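# Store two batteries in chest drawers, then close all

## Task

Place the AA battery inside the chest's bottom-row right-hand drawer and the nine-volt battery inside its top-row right-hand drawer, judging left and right while facing the drawer fronts. Every other battery and the eraser on the table must still be on the table at the end. A drawer pulled out too far will come free of the chest. Releasing an item from rim height so it drops into its drawer is allowed. Every drawer must be closed when finished.

## Robot and tools

Robot: two arms, left_arm and right_arm, each ending in an identical five-finger right hand (not mirrored, so every hand axis and number means the same on both). Bases, scene frame: left_arm at (-0.064, +0.714, +0.246) m, right_arm at (+0.073, -0.458, +0.246) m, both nearly unrotated about z. Cameras: cam_high and cam_low (896x504, fixed) and cam_left_wrist, cam_right_wrist (616x616 fisheye).

Frames. Scene frame: origin at table-top height between the arms, +z up, +x out over the table, left_arm toward +y (image sides may differ). Reported hand positions, orientations, velocities and Hand targets are in each arm's own base frame. Motion offsets are along the current Hand target's own axes. The hand point sits 0.05 m in front of the palm and 0.15 m from the wrist face: its +z runs along the straight fingers, +y out of the palm, +x across the palm away from the thumb. Straight fingertips reach 0.06-0.07 m past it along +z; a wrist bracket on the little-finger side can strike things, and with fingers level the wrist may hang below the hand point and hit the table first.

The 28-number row (used by execute_actions and move), all values in [-1, 1]: left_arm dx, dy, dz, rx, ry, rz; then left hand little, ring, middle, index, thumb_bend, thumb_turn, force_limit, speed; then the same fourteen for right_arm. Always send all 28 even if one arm moves. The six pose numbers are an offset, not a pose, measured from that arm's Hand target at the start of the action or move, in the Hand target's axes; 1.0 = 0.6 m or 180 degrees; rx, ry, rz form one rotation vector. Sending six zeros re-commands the current Hand target. Hand motor numbers are absolute targets: -1 open/straight, +1 closed; thumb_turn -1 beside the palm, +1 opposite the fingers. force_limit maps -1..+1 to about 0..10 N at the fingertip (0..15 N for the two thumb motors); speed rises linearly from near zero at -1 to full at +0.48 and stays full above. There is no 'no change' value: to keep a hand as it is, repeat the last eight numbers you sent for it (or, if none yet, its hand_measured plus hand_force_limit and hand_speed). Grip objects about 0.035-0.065 m thick with the thumb turned in front; handles down to about 0.025 m. For gentle grips close with speed -0.94 or lower. To squeeze harder, raise force_limit and send a target more closed than hand_measured; to loosen, send one more open.

execute_actions: actions = list of actions, each a list of up to 15 rows (one row per 1/30 s step; a short list holds its last row). Every row counts from the action's start pose. cameras: list of names, ["all"], or []; images come by default only with an empty actions list.

move: target = one row or up to 15 rows, all offsets from the same starting Hand targets (not chained). speed in m/s, 0.002 to 3.2, default 0.25 (turn rate up to twice that in rad/s), one value or one per target. blend in m rounds corners in a list; 0 stops at each. stop_force in N, 4 to 120, ends an arm's path when its wrist sensor feels that much push against the motion; unreliable for light or turning contacts, leave it out when backing off something, and not allowed with blocking=false. zero (default true) re-zeros the sensor before the move. Paths run straight, do not avoid obstacles or the other arm, and last at most 10 s. The result adds a move: line with the outcome (done, off_target, moving, held, fault) and limits (paced = pose clipped, held = steps withheld). Avoid paths near an arm's own base.

wait: seconds 0 to 10, holds last commands. stop: brakes a running move. zoom_image: camera plus region [x0, y0, x1, y1] in pixels, at most 504 by 504, on the newest image. show_instructions: reference pages. zero_wrist_force: arm = left_arm or right_arm. finished_scene: scene number 1 or 2.

Results: end_effector_position (m) and quat_wxyz in the base frame, velocities, Hand target (your last commanded, clipped pose; next offsets start there), joint positions and torques, Wrist force and Wrist torque in the hand axes (plus a peak line), hand_measured, hand_stopped_by (moving, target, force, stalled, fault) and hand_load_n in motor order; a dropped grip shows as hand_load_n near 0. If a hand rests short of its target, add the gap as an offset. The controller limits each step's rotation to 32 degrees from the measured orientation and blocks arm-to-arm approaches.

Avoid: dropping anything from higher than a drawer rim, releasing moving parts, knocking items off the table, slamming drawers or pulling one fully out, hard hits or pushes (contact near 150 N or joint torque limits causes a 10 s fault stop), targets pressed past firm contact, pressing the hands together, overloading fingers, and long stretched or loaded holds that overheat motors (85 °C brakes the arm).

Each tool is called after "Call:" as a command line: name --argument value for each argument, lists and objects as JSON in quotes; but a table of rows of numbers goes row by row, as --pt "numbers of a row", without its own name.

Reference images:

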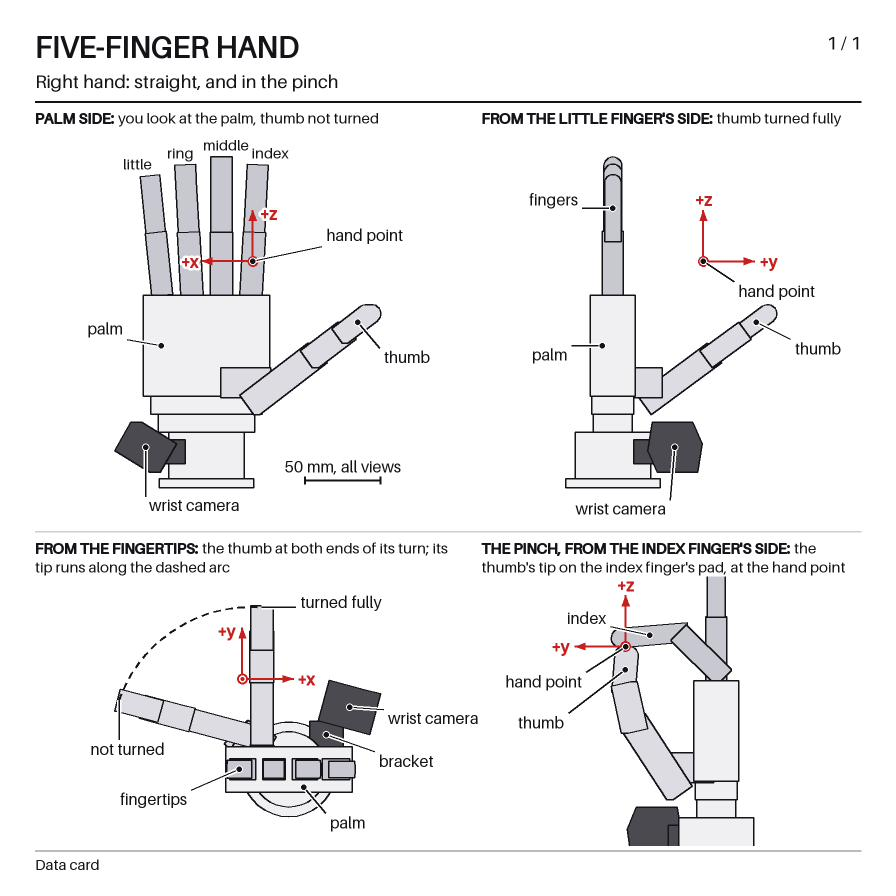

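## Session

Call:
execute_actions --actions '[]'

Scene clock: 0.00 s.
left_arm: end_effector_position=(+0.7754, -0.4841, -0.1242) hand_measured=(-1.000, -1.000, -1.000, -1.000, -1.000, -1.000) hand_load_n=(+0.0, +0.0, +0.0, +0.0, +0.0, +0.0) hand_stopped_by=(target, target, target, target, target, target) hand_force_limit=0.00 hand_speed=-0.80 end_effector_quat_wxyz=(+0.230, +0.342, +0.824, +0.388) | right_arm: end_effector_position=(+0.7449, -0.2796, +0.0951) hand_measured=(-1.000, -1.000, -1.000, -1.000, -1.000, -1.000) hand_load_n=(+0.0, +0.0, +0.0, +0.0, +0.0, +0.0) hand_stopped_by=(target, target, target, target, target, target) hand_force_limit=0.00 hand_speed=-0.80 end_effector_quat_wxyz=(-0.627, +0.751, +0.110, +0.177)
Joint positions: left_arm=[-1.045 -0.375 1.257 0.846 0.644 -1.908] | right_arm=[-0.836 -0.565 1.398 2.077 0.719 -0.246]
Joint velocities: within noise
Joint torques (N m): no reading
Motor temperatures (°C): left_arm=[27 26 30 30 37 31] | right_arm=[29 25 26 30 32 33]
Wrist force (N): no reading
Wrist torque (N m): no reading
Wrist force, peak (N): no reading
Hand target: left_arm +0.7754, -0.4841, -0.1242; +0.230, +0.342, +0.824, +0.388 | right_arm +0.7449, -0.2796, +0.0951; -0.627, +0.751, +0.110, +0.177

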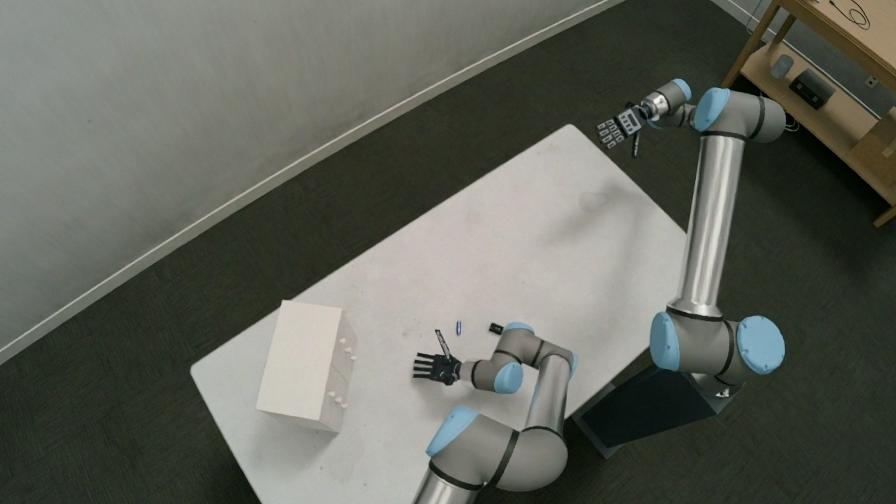

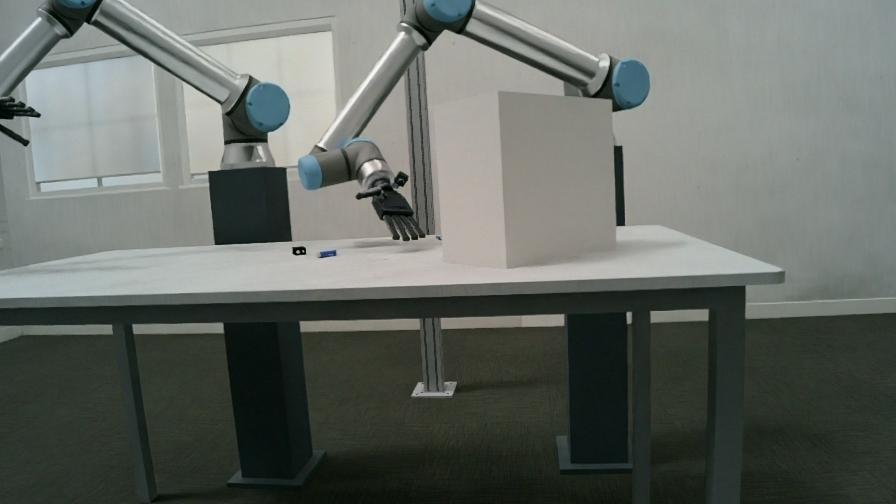

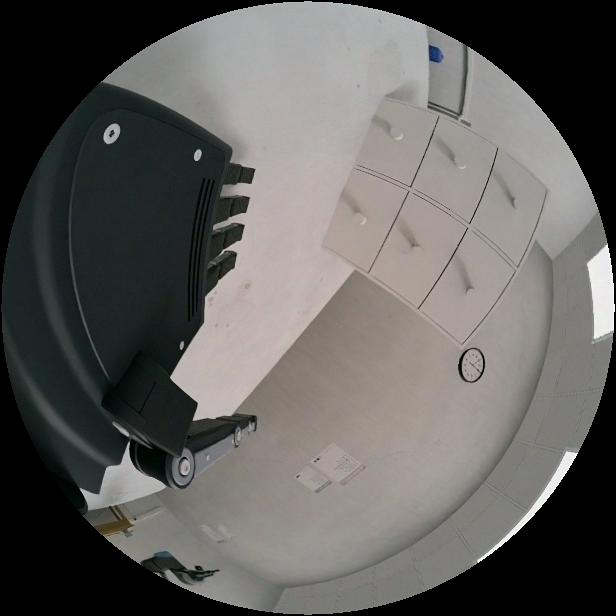

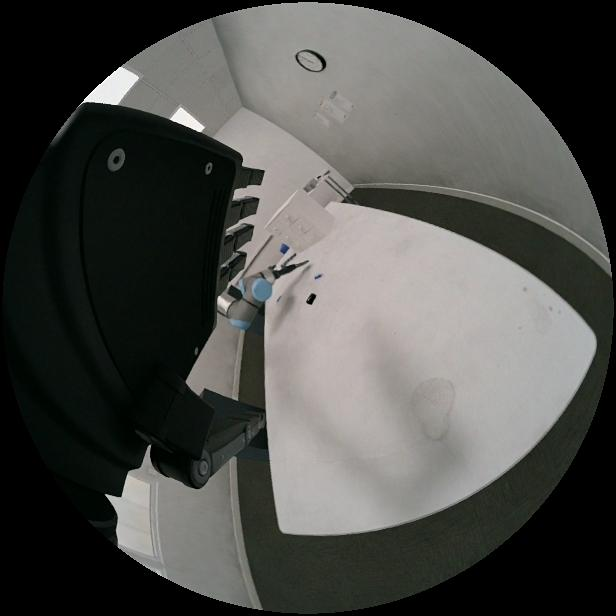

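Call:
zoom_image --camera "cam_high" --region '[340, 280, 560, 400]'

Call:
zoom_image --camera "cam_high" --region '[240, 290, 380, 440]'

Call:
zoom_image --camera "cam_right_wrist" --region '[220, 160, 380, 330]'

Call:
zoom_image --camera "cam_left_wrist" --region '[300, 0, 580, 360]'

Call:
zoom_image --camera "cam_low" --region '[260, 200, 480, 290]'

Scaled by 2.291 from the camera's 896x504 image, which has a finer 1280x720 frame.

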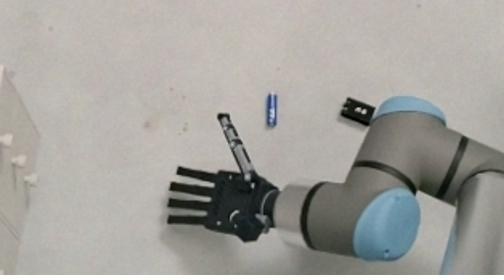

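Scaled by 3.360 from the camera's 896x504 image, which has a finer 1280x720 frame.

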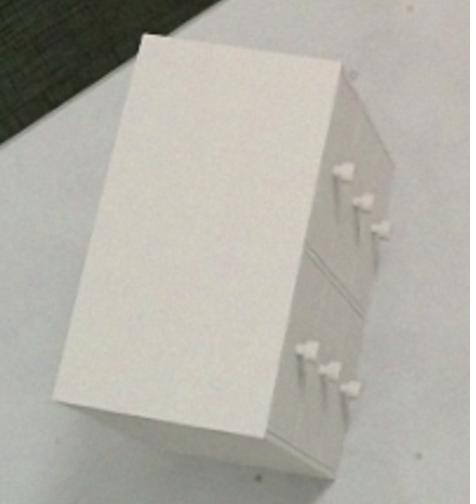

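Scaled by 2.965 from the camera's 616x616 image, which has a finer 880x880 frame.

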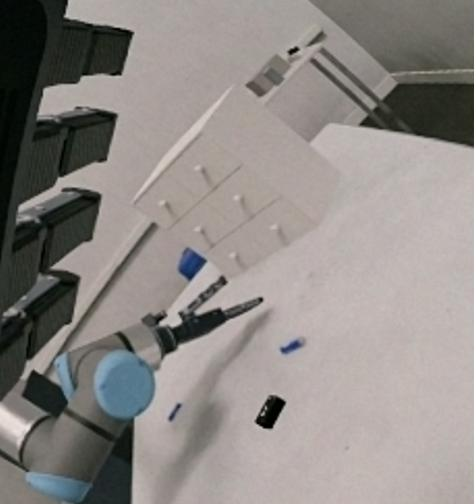

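Scaled by 1.400 from the camera's 616x616 image, which has a finer 880x880 frame.

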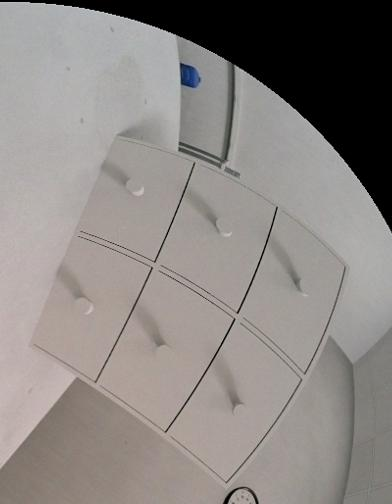

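Scaled by 2.291 from the camera's 896x504 image, which has a finer 1280x720 frame.

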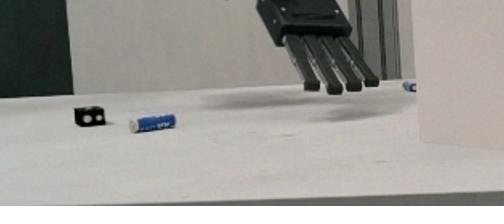

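Call:
zoom_image --camera "cam_left_wrist" --region '[180, 150, 300, 300]'

Call:
zoom_image --camera "cam_left_wrist" --region '[100, 340, 300, 500]'

Scaled by 3.360 from the camera's 616x616 image, which has a finer 880x880 frame.

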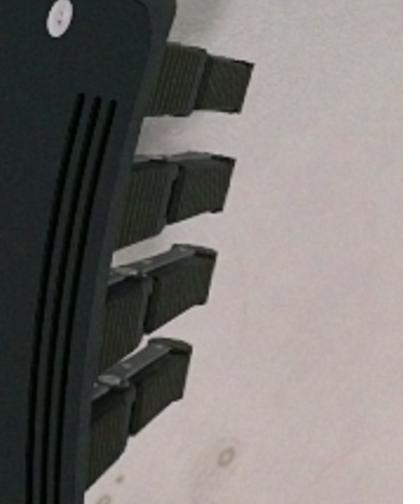

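Scaled by 2.520 from the camera's 616x616 image, which has a finer 880x880 frame.

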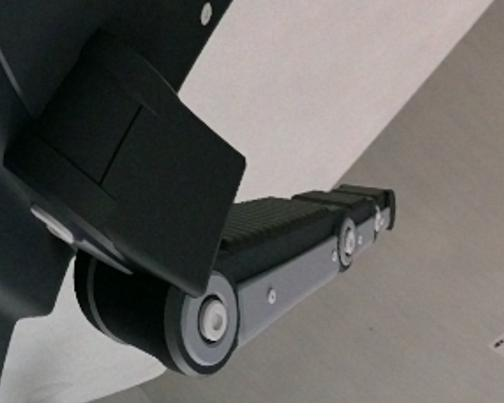

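Call:
move --target '[0.070,0.1895,0.022,0.2945,0.0457,-0.0074,0.5,0.5,-0.3,-0.3,-0.3,1.0,0.0,0.0, 0,0,0,0,0,0,-1,-1,-1,-1,-1,-1,0.0,-0.8]' --cameras '["all"]'

Scene clock: 32.43 s.
left_arm: end_effector_position=(+0.8000, -0.3936, -0.0462) hand_measured=(+0.500, +0.500, -0.300, -0.300, -0.300, +1.000) hand_load_n=(+0.0, +0.0, +0.0, +0.0, +0.0, +0.0) hand_stopped_by=(target, target, target, target, target, target) hand_force_limit=0.00 hand_speed=0.00 end_effector_quat_wxyz=(+0.000, +0.372, +0.928, +0.000) | right_arm: end_effector_position=(+0.7449, -0.2796, +0.0951) hand_measured=(-1.000, -1.000, -1.000, -1.000, -1.000, -1.000) hand_load_n=(+0.0, +0.0, +0.0, +0.0, +0.0, -0.5) hand_stopped_by=(target, target, target, target, target, target) hand_force_limit=0.00 hand_speed=-0.80 end_effector_quat_wxyz=(-0.627, +0.751, +0.110, +0.177)
Joint positions: left_arm=[-0.721 -0.66 1.286 0.943 1.572 -1.53] | right_arm=[-0.836 -0.565 1.398 2.077 0.719 -0.246]
Joint torques (N m): left_arm=[15.06 -79.66 -45.77 8.29 2.21 1.83] | right_arm=[0.88 -101.99 -26.93 2.48 -0.61 -0.51]
Wrist force (N): left_arm=[0.1 -0.9 -0.6] | right_arm=[-0.2 0.4 -0.1]
Wrist torque (N m): left_arm=[-0.05 0.00 -0.04] | right_arm=[0.05 0.03 -0.01]
Wrist force, peak (N): left_arm=[0.0 -0.9 -1.2] | right_arm=[-0.7 0.9 -0.4]
Hand target: left_arm +0.8000, -0.3936, -0.0462; +0.000, +0.372, +0.928, -0.001 | right_arm +0.7449, -0.2796, +0.0951; -0.627, +0.751, +0.110, +0.177
Off the commanded pose: left_arm 0.000 m, 0 deg | right_arm 0.000 m, 0 deg.
move: done

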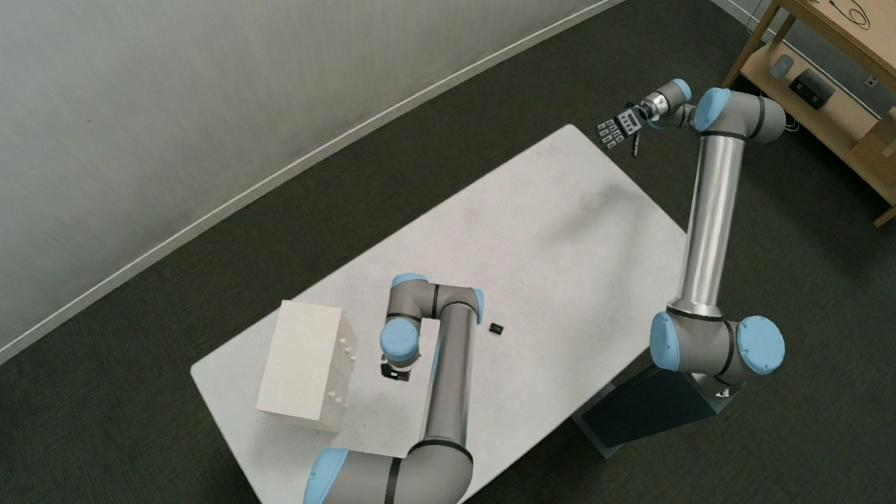

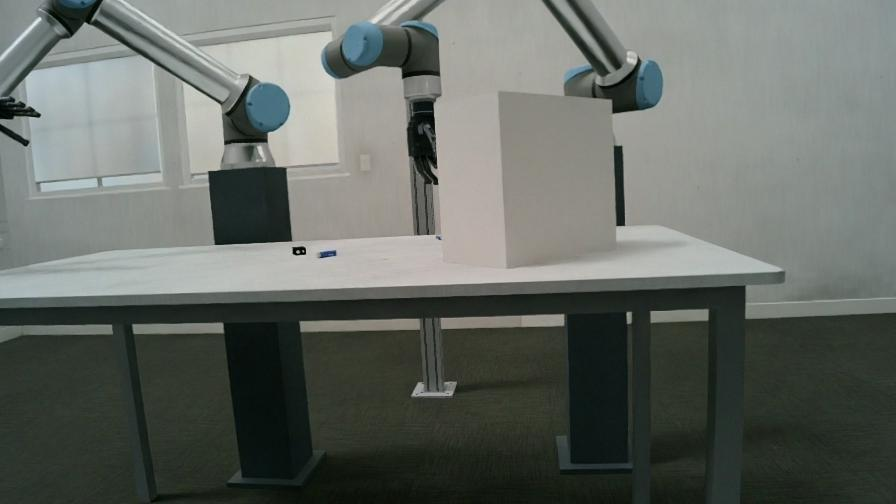

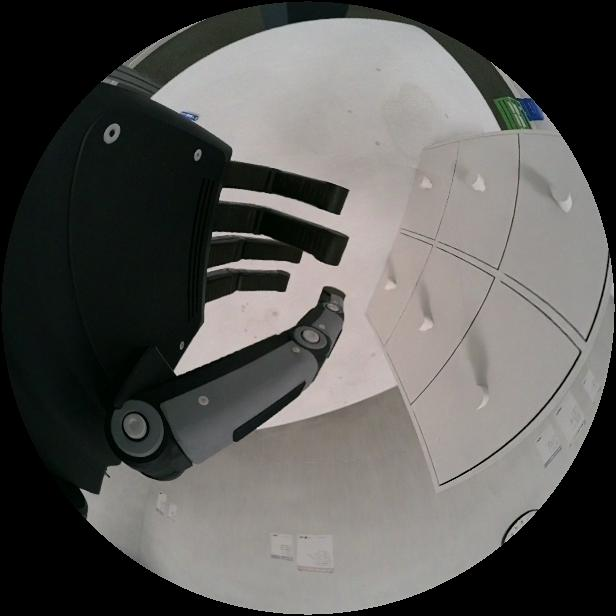

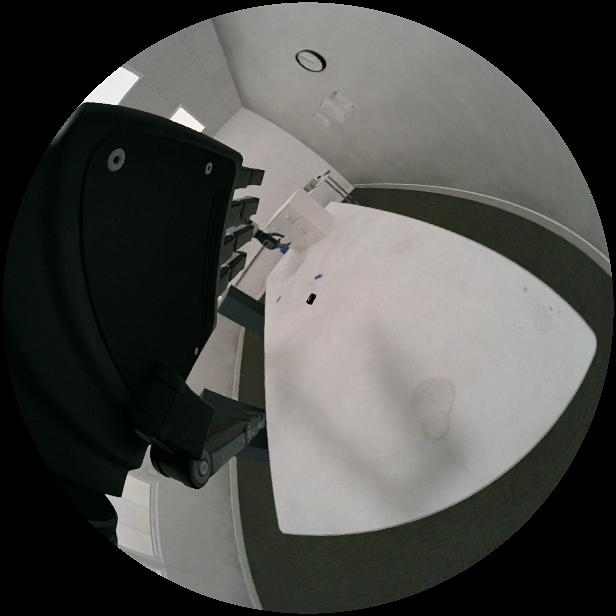

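Call:
zoom_image --camera "cam_left_wrist" --region '[350, 120, 616, 386]'

Call:
zoom_image --camera "cam_left_wrist" --region '[350, 260, 600, 510]'

Scaled by 1.895 from the camera's 616x616 image, which has a finer 880x880 frame.

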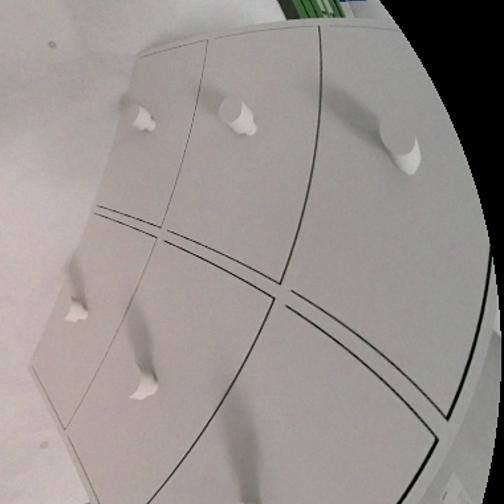

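Scaled by 2.016 from the camera's 616x616 image, which has a finer 880x880 frame.

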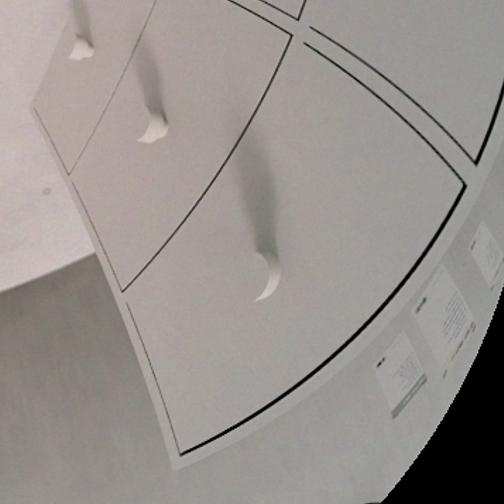

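Call:
move --target '[-0.0101,0.1197,0.2247,0,0,-0.0065,0.5,0.5,-0.15,-0.15,-0.15,1.0,0.0,0.0, 0,0,0,0,0,0,-1,-1,-1,-1,-1,-1,0.0,-0.8]' --cameras '["cam_left_wrist","cam_high"]'

Call:
zoom_image --camera "cam_left_wrist" --region '[260, 200, 460, 400]'

Scene clock: 38.70 s.
left_arm: end_effector_position=(+0.8540, -0.3460, -0.1810) hand_measured=(+0.500, +0.500, -0.150, -0.150, -0.150, +1.000) hand_load_n=(+0.0, +0.0, +0.0, +0.0, +0.0, +0.0) hand_stopped_by=(target, target, target, target, target, target) hand_force_limit=0.00 hand_speed=0.00 end_effector_quat_wxyz=(+0.000, +0.362, +0.932, -0.001) | right_arm: end_effector_position=(+0.7449, -0.2796, +0.0951) hand_measured=(-1.000, -1.000, -1.000, -1.000, -1.000, -1.000) hand_load_n=(+0.0, +0.0, +0.0, +0.0, +0.0, -0.5) hand_stopped_by=(target, target, target, target, target, target) hand_force_limit=0.00 hand_speed=-0.80 end_effector_quat_wxyz=(-0.627, +0.751, +0.110, +0.177)
Joint positions: left_arm=[-0.638 -0.477 1.195 0.852 1.572 -1.467] | right_arm=[-0.836 -0.565 1.398 2.077 0.719 -0.246]
Joint torques (N m): left_arm=[17.96 -88.92 -43.52 0.28 1.58 2.43] | right_arm=[2.24 -102.96 -27.57 2.55 -0.19 -0.62]
Wrist force (N): left_arm=[0.4 -1.3 -0.8] | right_arm=[-0.2 0.5 -0.2]
Wrist torque (N m): left_arm=[-0.10 -0.09 -0.02] | right_arm=[0.08 0.03 0.00]
Wrist force, peak (N): left_arm=[0.0 -2.2 -2.1] | right_arm=[-0.3 0.5 -0.8]
Hand target: left_arm +0.8540, -0.3460, -0.1811; +0.000, +0.362, +0.932, -0.001 | right_arm +0.7449, -0.2796, +0.0951; -0.627, +0.751, +0.110, +0.177
Off the commanded pose: left_arm 0.000 m, 0 deg | right_arm 0.000 m, 0 deg.
move: done
Images, in order (width x height): cam_high 896x504, cam_left_wrist 616x616.

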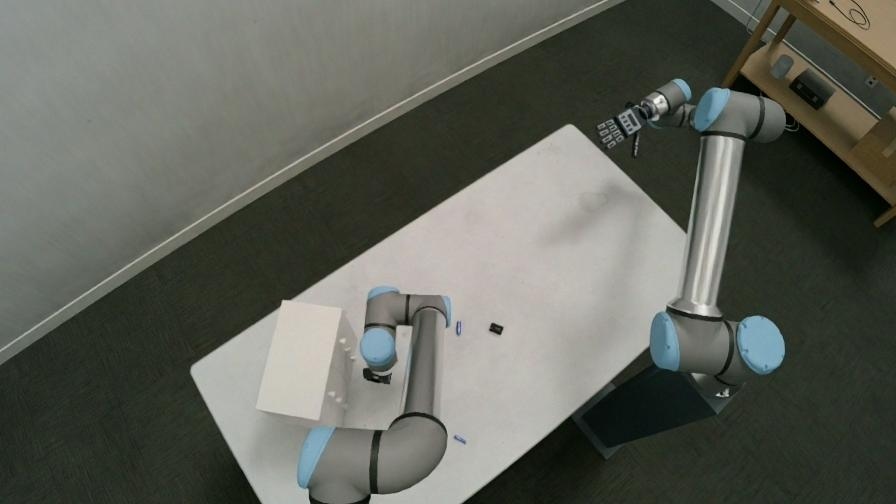

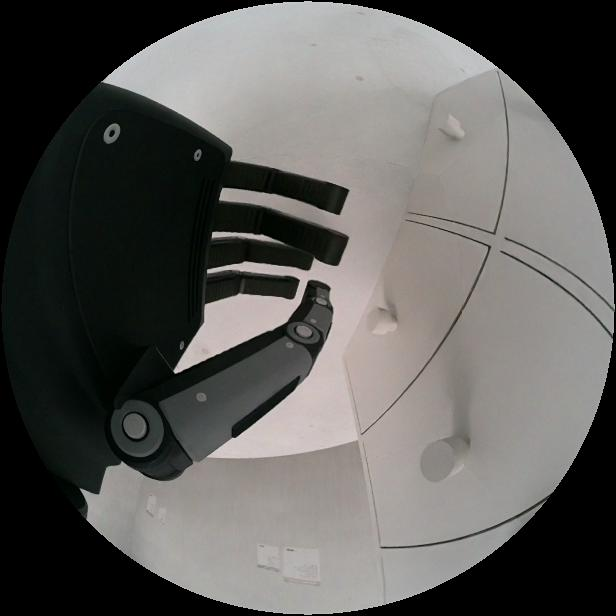

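Scaled by 2.520 from the camera's 616x616 image, which has a finer 880x880 frame.

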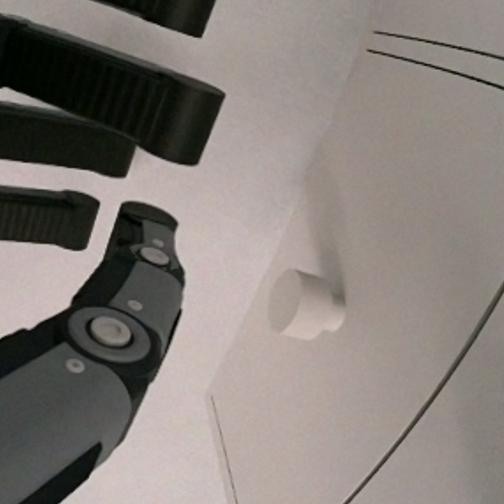

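Call:
move --target '[0,0.0417,-0.007,0,0,0,0.5,0.5,-0.25,-0.25,-0.35,1.0,0.0,0.0, 0,0,0,0,0,0,-1,-1,-1,-1,-1,-1,0.0,-0.8]' --cameras '["cam_left_wrist"]'

Call:
zoom_image --camera "cam_left_wrist" --region '[260, 220, 420, 380]'

Scene clock: 43.70 s.
left_arm: end_effector_position=(+0.8709, -0.3276, -0.1769) hand_measured=(+0.500, +0.500, -0.250, -0.250, -0.350, +1.000) hand_load_n=(+0.0, +0.0, +0.0, +0.0, +0.0, +0.0) hand_stopped_by=(target, target, target, target, target, target) hand_force_limit=0.00 hand_speed=0.00 end_effector_quat_wxyz=(+0.000, +0.362, +0.932, -0.001) | right_arm: end_effector_position=(+0.7449, -0.2796, +0.0951) hand_measured=(-1.000, -1.000, -1.000, -1.000, -1.000, -1.000) hand_load_n=(+0.0, +0.0, +0.0, +0.0, -0.5, -0.5) hand_stopped_by=(target, target, target, target, target, target) hand_force_limit=0.00 hand_speed=-0.80 end_effector_quat_wxyz=(-0.627, +0.751, +0.110, +0.177)
Joint positions: left_arm=[-0.609 -0.471 1.172 0.869 1.572 -1.438] | right_arm=[-0.836 -0.565 1.398 2.077 0.719 -0.246]
Joint torques (N m): left_arm=[14.11 -88.65 -43.46 8.01 0.66 1.98] | right_arm=[2.23 -101.97 -27.29 2.21 -0.06 -0.7]
Wrist force (N): left_arm=[0.6 -1.2 -0.6] | right_arm=[0.2 0.5 -0.3]
Wrist torque (N m): left_arm=[-0.10 -0.14 -0.02] | right_arm=[0.09 -0.02 0.02]
Wrist force, peak (N): left_arm=[0.5 -2.1 -0.9] | right_arm=[-0.6 0.1 -1.0]
Hand target: left_arm +0.8709, -0.3275, -0.1769; +0.000, +0.362, +0.932, -0.001 | right_arm +0.7449, -0.2796, +0.0951; -0.627, +0.751, +0.110, +0.177
Off the commanded pose: left_arm 0.000 m, 0 deg | right_arm 0.000 m, 0 deg.
move: done
Images, in order (width x height): cam_left_wrist 616x616.

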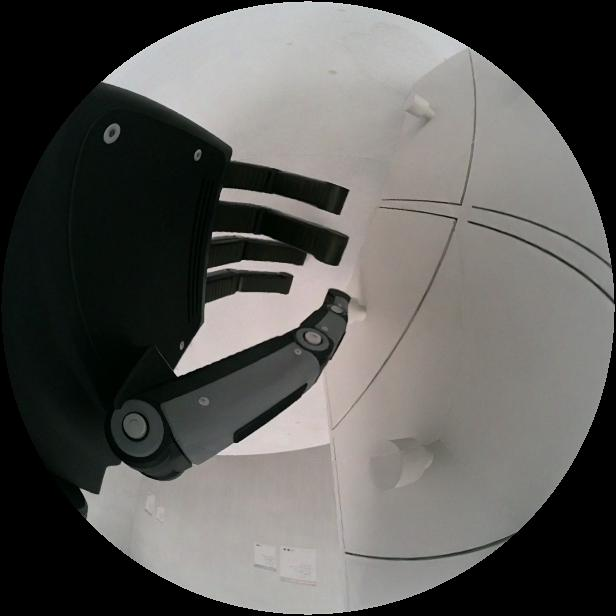

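Scaled by 3.150 from the camera's 616x616 image, which has a finer 880x880 frame.

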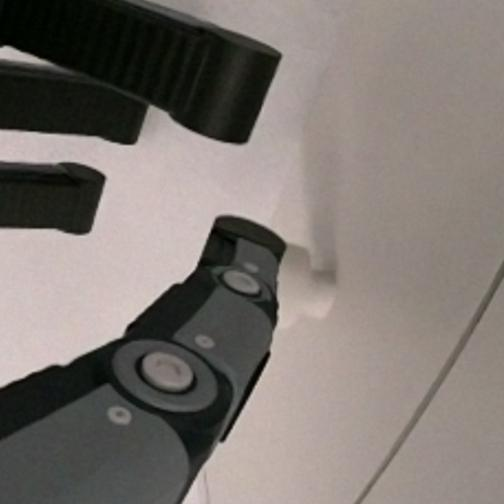

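Call:
zoom_image --camera "cam_left_wrist" --region '[360, 30, 616, 286]'

Call:
zoom_image --camera "cam_left_wrist" --region '[310, 300, 560, 550]'

Scaled by 1.969 from the camera's 616x616 image, which has a finer 880x880 frame.

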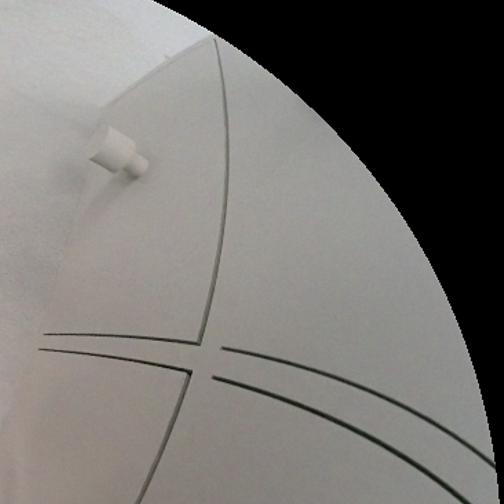

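Scaled by 2.016 from the camera's 616x616 image, which has a finer 880x880 frame.

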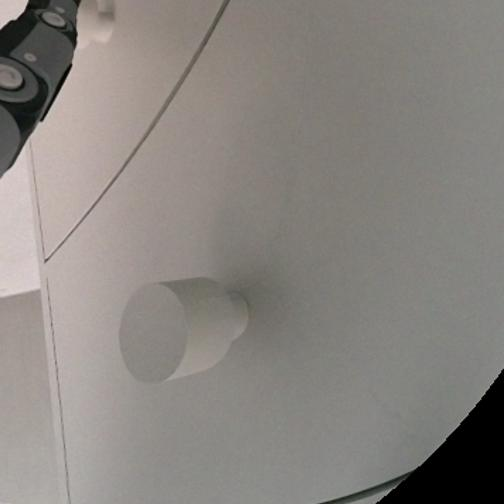

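Call:
move --target '[-0.0167,0.0167,0.03,0,0,0,0.5,0.5,-0.25,-0.25,-0.35,1.0,0.0,0.0, 0,0,0,0,0,0,-1,-1,-1,-1,-1,-1,0.0,-0.8]' --cameras '["cam_left_wrist"]'

Call:
zoom_image --camera "cam_left_wrist" --region '[260, 220, 420, 380]'

Scene clock: 53.43 s.
left_arm: end_effector_position=(+0.8850, -0.3270, -0.1949) hand_measured=(+0.500, +0.500, -0.250, -0.250, -0.348, +1.000) hand_load_n=(+0.0, +0.0, +0.0, +0.0, -4.5, -1.5) hand_stopped_by=(target, target, target, target, target, target) hand_force_limit=0.00 hand_speed=0.00 end_effector_quat_wxyz=(+0.000, +0.362, +0.932, -0.001) | right_arm: end_effector_position=(+0.7449, -0.2796, +0.0951) hand_measured=(-1.000, -1.000, -1.000, -1.000, -1.000, -1.000) hand_load_n=(+0.0, +0.0, +0.0, -0.5, +0.0, +0.0) hand_stopped_by=(target, target, target, target, target, target) hand_force_limit=0.00 hand_speed=-0.80 end_effector_quat_wxyz=(-0.627, +0.751, +0.110, +0.177)
Joint positions: left_arm=[-0.599 -0.433 1.126 0.877 1.572 -1.428] | right_arm=[-0.836 -0.565 1.398 2.077 0.719 -0.246]
Joint torques (N m): left_arm=[18.67 -88.99 -41.89 7.03 -1.64 2.22] | right_arm=[3.33 -100.47 -27.43 1.92 -0.23 -0.4]
Wrist force (N): left_arm=[1.5 -9.1 -5.9] | right_arm=[-0.3 0.2 -0.1]
Wrist torque (N m): left_arm=[-0.34 -0.04 -0.17] | right_arm=[0.04 0.04 -0.01]
Wrist force, peak (N): left_arm=[2.0 -15.5 -13.1] | right_arm=[-0.6 0.6 -0.8]
Hand target: left_arm +0.8851, -0.3269, -0.1949; +0.000, +0.362, +0.932, -0.001 | right_arm +0.7449, -0.2796, +0.0951; -0.627, +0.751, +0.110, +0.177
Off the commanded pose: left_arm 0.000 m, 0 deg | right_arm 0.000 m, 0 deg.
move: done
Images, in order (width x height): cam_left_wrist 616x616.

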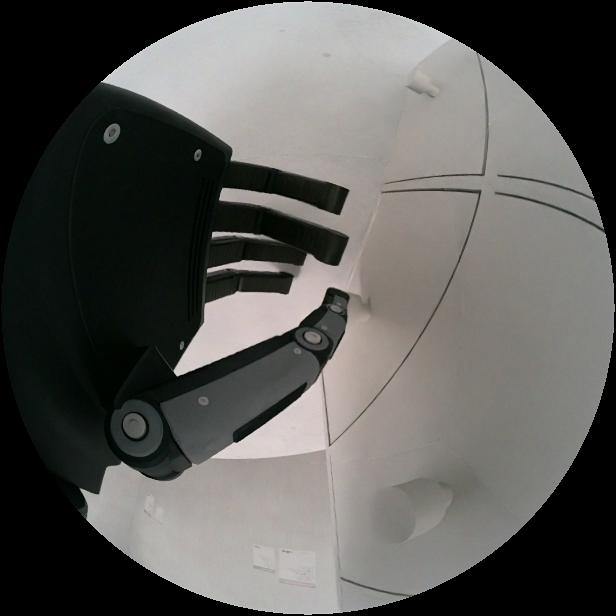

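Scaled by 3.150 from the camera's 616x616 image, which has a finer 880x880 frame.

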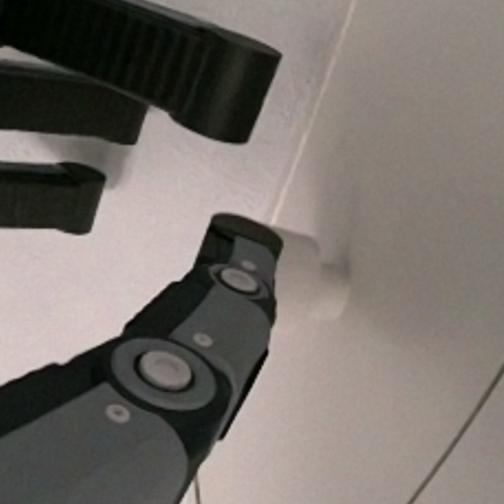

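Call:
move --target '[0,-0.0333,-0.0083,0,0,0,0.5,0.5,-0.45,-0.45,0.0,1.0,0.0,0.0, 0,0,0,0,0,0,-1,-1,-1,-1,-1,-1,0.0,-0.8]' --cameras '["cam_left_wrist"]'

Call:
zoom_image --camera "cam_left_wrist" --region '[260, 220, 420, 380]'

Scene clock: 57.13 s.
left_arm: end_effector_position=(+0.8716, -0.3416, -0.1899) hand_measured=(+0.500, +0.500, -0.442, -0.450, +0.000, +1.000) hand_load_n=(+0.0, +0.5, -10.0, +0.0, +0.0, +0.0) hand_stopped_by=(target, target, stalled, target, target, target) hand_force_limit=0.00 hand_speed=0.00 end_effector_quat_wxyz=(+0.000, +0.362, +0.932, -0.001) | right_arm: end_effector_position=(+0.7449, -0.2796, +0.0951) hand_measured=(-1.000, -1.000, -1.000, -1.000, -1.000, -1.000) hand_load_n=(+0.0, -0.5, +0.0, +0.0, +0.0, -0.5) hand_stopped_by=(target, target, target, target, target, target) hand_force_limit=0.00 hand_speed=-0.80 end_effector_quat_wxyz=(-0.627, +0.751, +0.110, +0.177)
Joint positions: left_arm=[-0.622 -0.447 1.148 0.87 1.572 -1.451] | right_arm=[-0.836 -0.565 1.398 2.077 0.719 -0.246]
Joint torques (N m): left_arm=[-16.22 -106.19 -17.15 0.07 2.98 -3.05] | right_arm=[2.99 -102.55 -27.01 2.48 -0.42 -0.3]
Wrist force (N): left_arm=[0.5 4.2 -8.2] | right_arm=[-0.2 0.0 -0.7]
Wrist torque (N m): left_arm=[-0.28 0.04 0.23] | right_arm=[0.05 0.04 -0.01]
Wrist force, peak (N): left_arm=[1.0 11.0 -20.5] | right_arm=[-0.5 0.8 -0.7]
Hand target: left_arm +0.8716, -0.3417, -0.1899; +0.000, +0.362, +0.932, -0.001 | right_arm +0.7449, -0.2796, +0.0951; -0.627, +0.751, +0.110, +0.177
Off the commanded pose: left_arm 0.000 m, 0 deg | right_arm 0.000 m, 0 deg.
move: done
Images, in order (width x height): cam_left_wrist 616x616.

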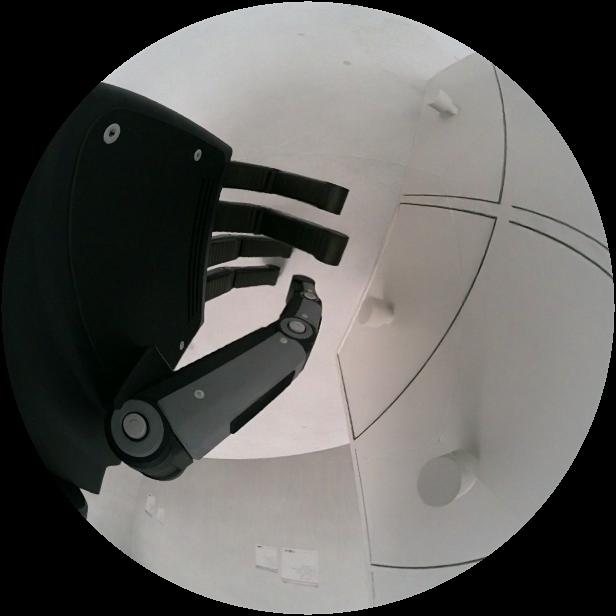

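Scaled by 3.150 from the camera's 616x616 image, which has a finer 880x880 frame.

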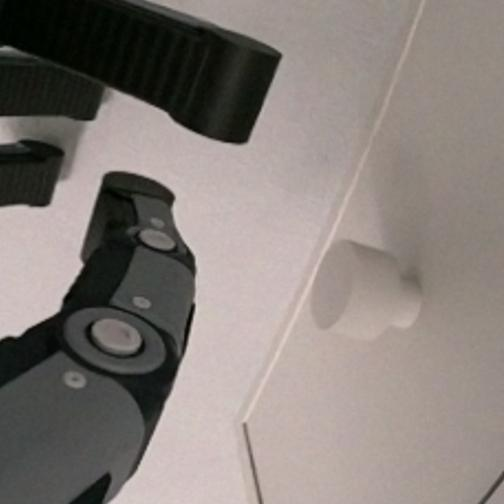

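Call:
move --pt "0 0 -0.007 0 0 0 0.5 0.5 -0.15 -0.25 0.0 1.0 0.0 0.0 0 0 0 0 0 0 -1 -1 -1 -1 -1 -1 0.0 -0.8" --pt "0 0.042 -0.007 0 0 0 0.5 0.5 -0.15 -0.25 0.0 1.0 0.0 0.0 0 0 0 0 0 0 -1 -1 -1 -1 -1 -1 0.0 -0.8" --cameras '["cam_left_wrist"]'

Call:
zoom_image --camera "cam_left_wrist" --region '[260, 220, 420, 380]'

Scene clock: 59.73 s.
left_arm: end_effector_position=(+0.8885, -0.3231, -0.1857) hand_measured=(+0.500, +0.500, -0.150, -0.250, +0.000, +1.000) hand_load_n=(+0.0, +0.0, +0.0, +0.0, +0.0, +0.0) hand_stopped_by=(target, target, target, target, target, target) hand_force_limit=0.00 hand_speed=0.00 end_effector_quat_wxyz=(+0.000, +0.362, +0.932, -0.001) | right_arm: end_effector_position=(+0.7449, -0.2796, +0.0951) hand_measured=(-1.000, -1.000, -1.000, -1.000, -1.000, -1.000) hand_load_n=(+0.0, +0.0, +0.0, +0.0, +0.0, +0.0) hand_stopped_by=(target, target, target, target, target, target) hand_force_limit=0.00 hand_speed=-0.80 end_effector_quat_wxyz=(-0.627, +0.751, +0.110, +0.177)
Joint positions: left_arm=[-0.593 -0.441 1.123 0.887 1.572 -1.423] | right_arm=[-0.836 -0.565 1.398 2.077 0.719 -0.246]
Joint torques (N m): left_arm=[14.2 -91.22 -44.49 7.72 0.9 1.57] | right_arm=[5.64 -103.3 -27.36 2.06 -0.69 -0.3]
Wrist force (N): left_arm=[0.1 -1.2 -1.0] | right_arm=[-0.2 -0.1 -0.3]
Wrist torque (N m): left_arm=[-0.06 -0.06 -0.05] | right_arm=[0.00 0.03 -0.03]
Wrist force, peak (N): left_arm=[0.3 4.8 -8.0] | right_arm=[-0.2 0.7 -0.8]
Hand target: left_arm +0.8886, -0.3231, -0.1857; +0.000, +0.362, +0.932, -0.001 | right_arm +0.7449, -0.2796, +0.0951; -0.627, +0.751, +0.110, +0.177
Off the commanded pose: left_arm 0.000 m, 0 deg | right_arm 0.000 m, 0 deg.
move: done
Images, in order (width x height): cam_left_wrist 616x616.

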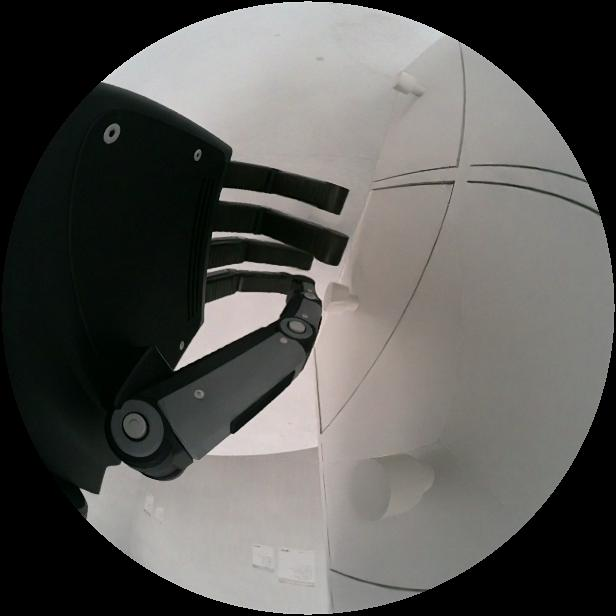

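Scaled by 3.150 from the camera's 616x616 image, which has a finer 880x880 frame.

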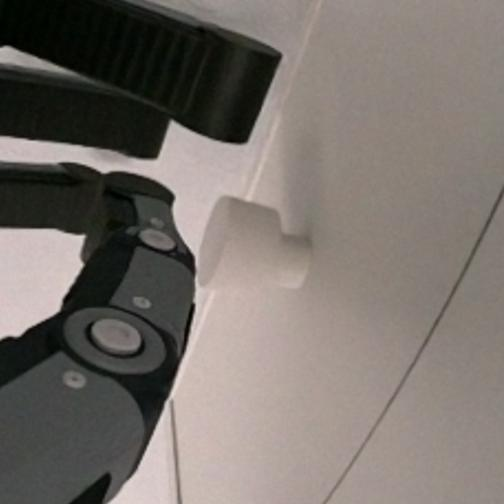

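Call:
move --target '[0,0.035,0.0,0,0,0,0.5,0.5,-0.15,-0.25,0.0,1.0,0.0,0.0, 0,0,0,0,0,0,-1,-1,-1,-1,-1,-1,0.0,-0.8]' --cameras '["cam_left_wrist"]' --speed 0.04 --stop_force 7

Call:
zoom_image --camera "cam_left_wrist" --region '[260, 220, 420, 380]'

Scene clock: 62.70 s.
left_arm: end_effector_position=(+0.8980, -0.3127, -0.1857) hand_measured=(+0.500, +0.500, -0.150, -0.250, +0.000, +1.000) hand_load_n=(+0.0, +0.0, +0.0, +0.0, +0.0, +0.0) hand_stopped_by=(target, target, target, target, target, target) hand_force_limit=0.00 hand_speed=0.00 end_effector_quat_wxyz=(+0.000, +0.362, +0.932, -0.001) | right_arm: end_effector_position=(+0.7449, -0.2796, +0.0951) hand_measured=(-1.000, -1.000, -1.000, -1.000, -1.000, -1.000) hand_load_n=(+0.0, +0.0, +0.0, +0.0, +0.0, -0.5) hand_stopped_by=(target, target, target, target, target, target) hand_force_limit=0.00 hand_speed=-0.80 end_effector_quat_wxyz=(-0.627, +0.751, +0.110, +0.177)
Joint positions: left_arm=[-0.578 -0.434 1.108 0.896 1.572 -1.407] | right_arm=[-0.836 -0.565 1.398 2.077 0.719 -0.246]
Joint torques (N m): left_arm=[-14.49 -112.81 -21.58 0.08 -1.22 -2.73] | right_arm=[3.17 -101.9 -27.37 2.08 -0.16 -0.33]
Wrist force (N): left_arm=[0.2 -1.2 -1.0] | right_arm=[-0.3 0.3 -0.1]
Wrist torque (N m): left_arm=[-0.09 -0.06 0.09] | right_arm=[0.06 0.05 -0.02]
Wrist force, peak (N): left_arm=[-0.3 -12.3 -5.8] | right_arm=[-0.8 0.5 -0.3]
Hand target: left_arm +0.8980, -0.3127, -0.1857; +0.000, +0.362, +0.932, -0.001 (not the last commanded pose) | right_arm +0.7449, -0.2796, +0.0951; -0.627, +0.751, +0.110, +0.177
Off the commanded pose: left_arm 0.007 m, 0 deg | right_arm 0.000 m, 0 deg.
move: contact (left_arm)
Images, in order (width x height): cam_left_wrist 616x616.

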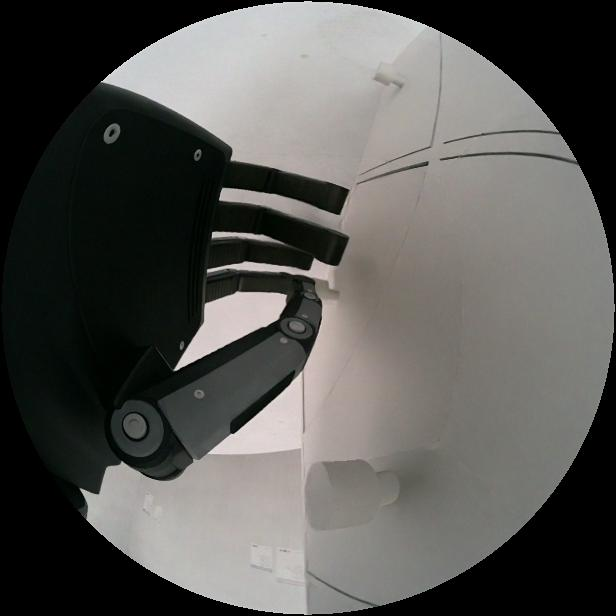

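Scaled by 3.150 from the camera's 616x616 image, which has a finer 880x880 frame.

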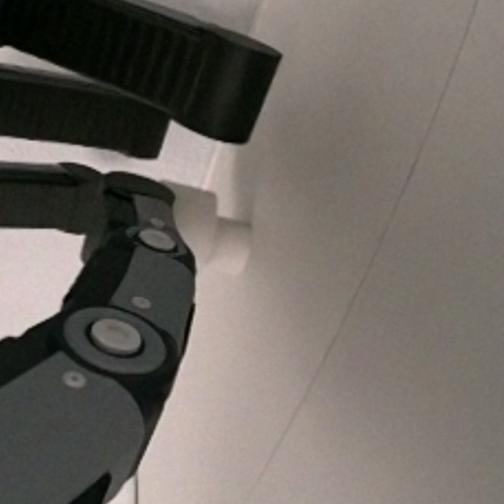

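Call:
move --pt "0 -0.006 -0.01 0 0 0 0.5 0.5 -0.25 -0.35 0.0 1.0 0.0 0.0 0 0 0 0 0 0 -1 -1 -1 -1 -1 -1 0.0 -0.8" --cameras '[]'

Call:
move --target '[0,0.022,0.0,0,0,0,0.5,0.5,-0.25,-0.35,0.0,1.0,0.0,0.0, 0,0,0,0,0,0,-1,-1,-1,-1,-1,-1,0.0,-0.8]' --cameras '["cam_left_wrist"]' --speed 0.04 --stop_force 7

Call:
zoom_image --camera "cam_left_wrist" --region '[260, 220, 420, 380]'

Scene clock: 65.40 s.
left_arm: end_effector_position=(+0.8956, -0.3154, -0.1798) hand_measured=(+0.500, +0.500, -0.250, -0.350, +0.000, +1.000) hand_load_n=(+0.0, +0.0, +0.0, +0.0, +0.0, +0.0) hand_stopped_by=(target, target, target, target, target, target) hand_force_limit=0.00 hand_speed=0.00 end_effector_quat_wxyz=(+0.000, +0.362, +0.932, -0.001) | right_arm: end_effector_position=(+0.7449, -0.2796, +0.0951) hand_measured=(-1.000, -1.000, -1.000, -1.000, -1.000, -1.000) hand_load_n=(+0.0, +0.0, +0.0, +0.0, +0.0, -0.5) hand_stopped_by=(target, target, target, target, target, target) hand_force_limit=0.00 hand_speed=-0.80 end_effector_quat_wxyz=(-0.627, +0.751, +0.110, +0.177)
Joint positions: left_arm=[-0.582 -0.442 1.114 0.899 1.572 -1.411] | right_arm=[-0.836 -0.565 1.398 2.077 0.719 -0.246]
Joint torques (N m): left_arm=[-12.1 -106.97 -21.76 7.88 0.12 -3.03] | right_arm=[4.65 -101.73 -27.29 2.22 -0.46 -0.34]
Wrist force (N): left_arm=[-0.1 -1.3 -0.8] | right_arm=[-0.1 -0.2 -0.3]
Wrist torque (N m): left_arm=[-0.10 -0.03 0.08] | right_arm=[-0.02 0.02 -0.03]
Wrist force, peak (N): left_arm=[0.0 -1.7 -1.2] | right_arm=[-0.5 0.3 -0.8]
Hand target: left_arm +0.8956, -0.3154, -0.1797; +0.000, +0.362, +0.932, -0.001 | right_arm +0.7449, -0.2796, +0.0951; -0.627, +0.751, +0.110, +0.177
Off the commanded pose: left_arm 0.000 m, 0 deg | right_arm 0.000 m, 0 deg.
move: done
No camera images: "cameras" was empty.

Scene clock: 66.70 s.
left_arm: end_effector_position=(+0.9045, -0.3057, -0.1797) hand_measured=(+0.500, +0.500, -0.250, -0.350, +0.000, +1.000) hand_load_n=(+0.0, +0.0, +0.0, +0.0, +0.0, +0.0) hand_stopped_by=(target, target, target, target, target, target) hand_force_limit=0.00 hand_speed=0.00 end_effector_quat_wxyz=(+0.000, +0.362, +0.932, -0.001) | right_arm: end_effector_position=(+0.7449, -0.2796, +0.0951) hand_measured=(-1.000, -1.000, -1.000, -1.000, -1.000, -1.000) hand_load_n=(+0.0, +0.0, +0.0, +0.0, +0.0, +0.0) hand_stopped_by=(target, target, target, target, target, target) hand_force_limit=0.00 hand_speed=-0.80 end_effector_quat_wxyz=(-0.627, +0.751, +0.110, +0.177)
Joint positions: left_arm=[-0.567 -0.436 1.098 0.907 1.572 -1.396] | right_arm=[-0.836 -0.565 1.398 2.077 0.719 -0.246]
Joint torques (N m): left_arm=[15.39 -93.89 -45.37 7.89 1.74 2.27] | right_arm=[3.2 -99.81 -27.6 2.1 -0.04 -0.3]
Wrist force (N): left_arm=[0.0 -1.1 -1.0] | right_arm=[-0.4 0.3 -0.2]
Wrist torque (N m): left_arm=[-0.06 -0.03 -0.05] | right_arm=[0.05 0.06 -0.02]
Wrist force, peak (N): left_arm=[0.0 -1.9 -0.8] | right_arm=[-0.5 0.7 -0.9]
Hand target: left_arm +0.9045, -0.3057, -0.1797; +0.000, +0.362, +0.932, -0.001 | right_arm +0.7449, -0.2796, +0.0951; -0.627, +0.751, +0.110, +0.177
Off the commanded pose: left_arm 0.000 m, 0 deg | right_arm 0.000 m, 0 deg.
move: done
Images, in order (width x height): cam_left_wrist 616x616.

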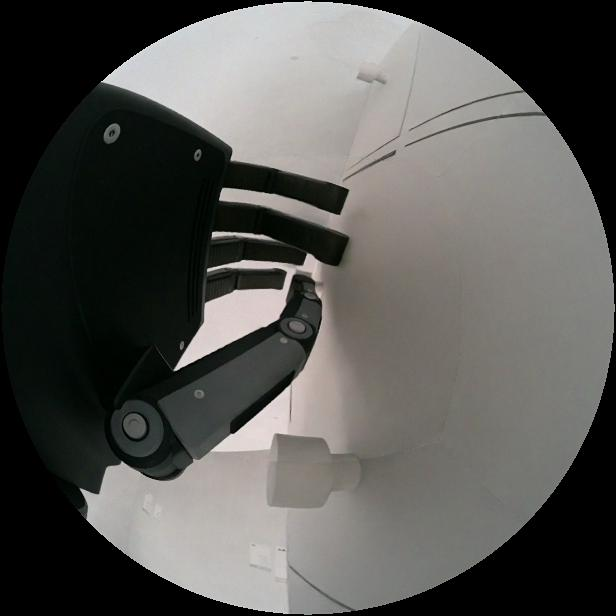

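Scaled by 3.150 from the camera's 616x616 image, which has a finer 880x880 frame.

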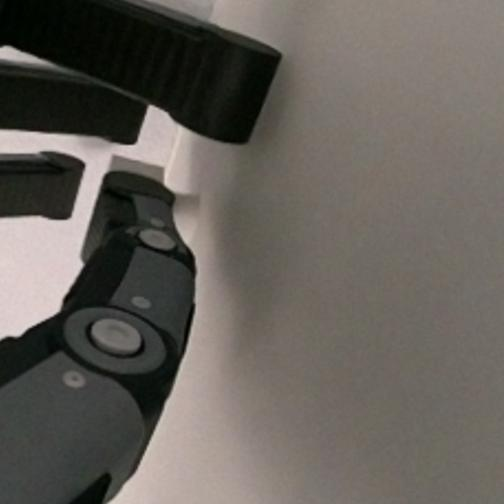

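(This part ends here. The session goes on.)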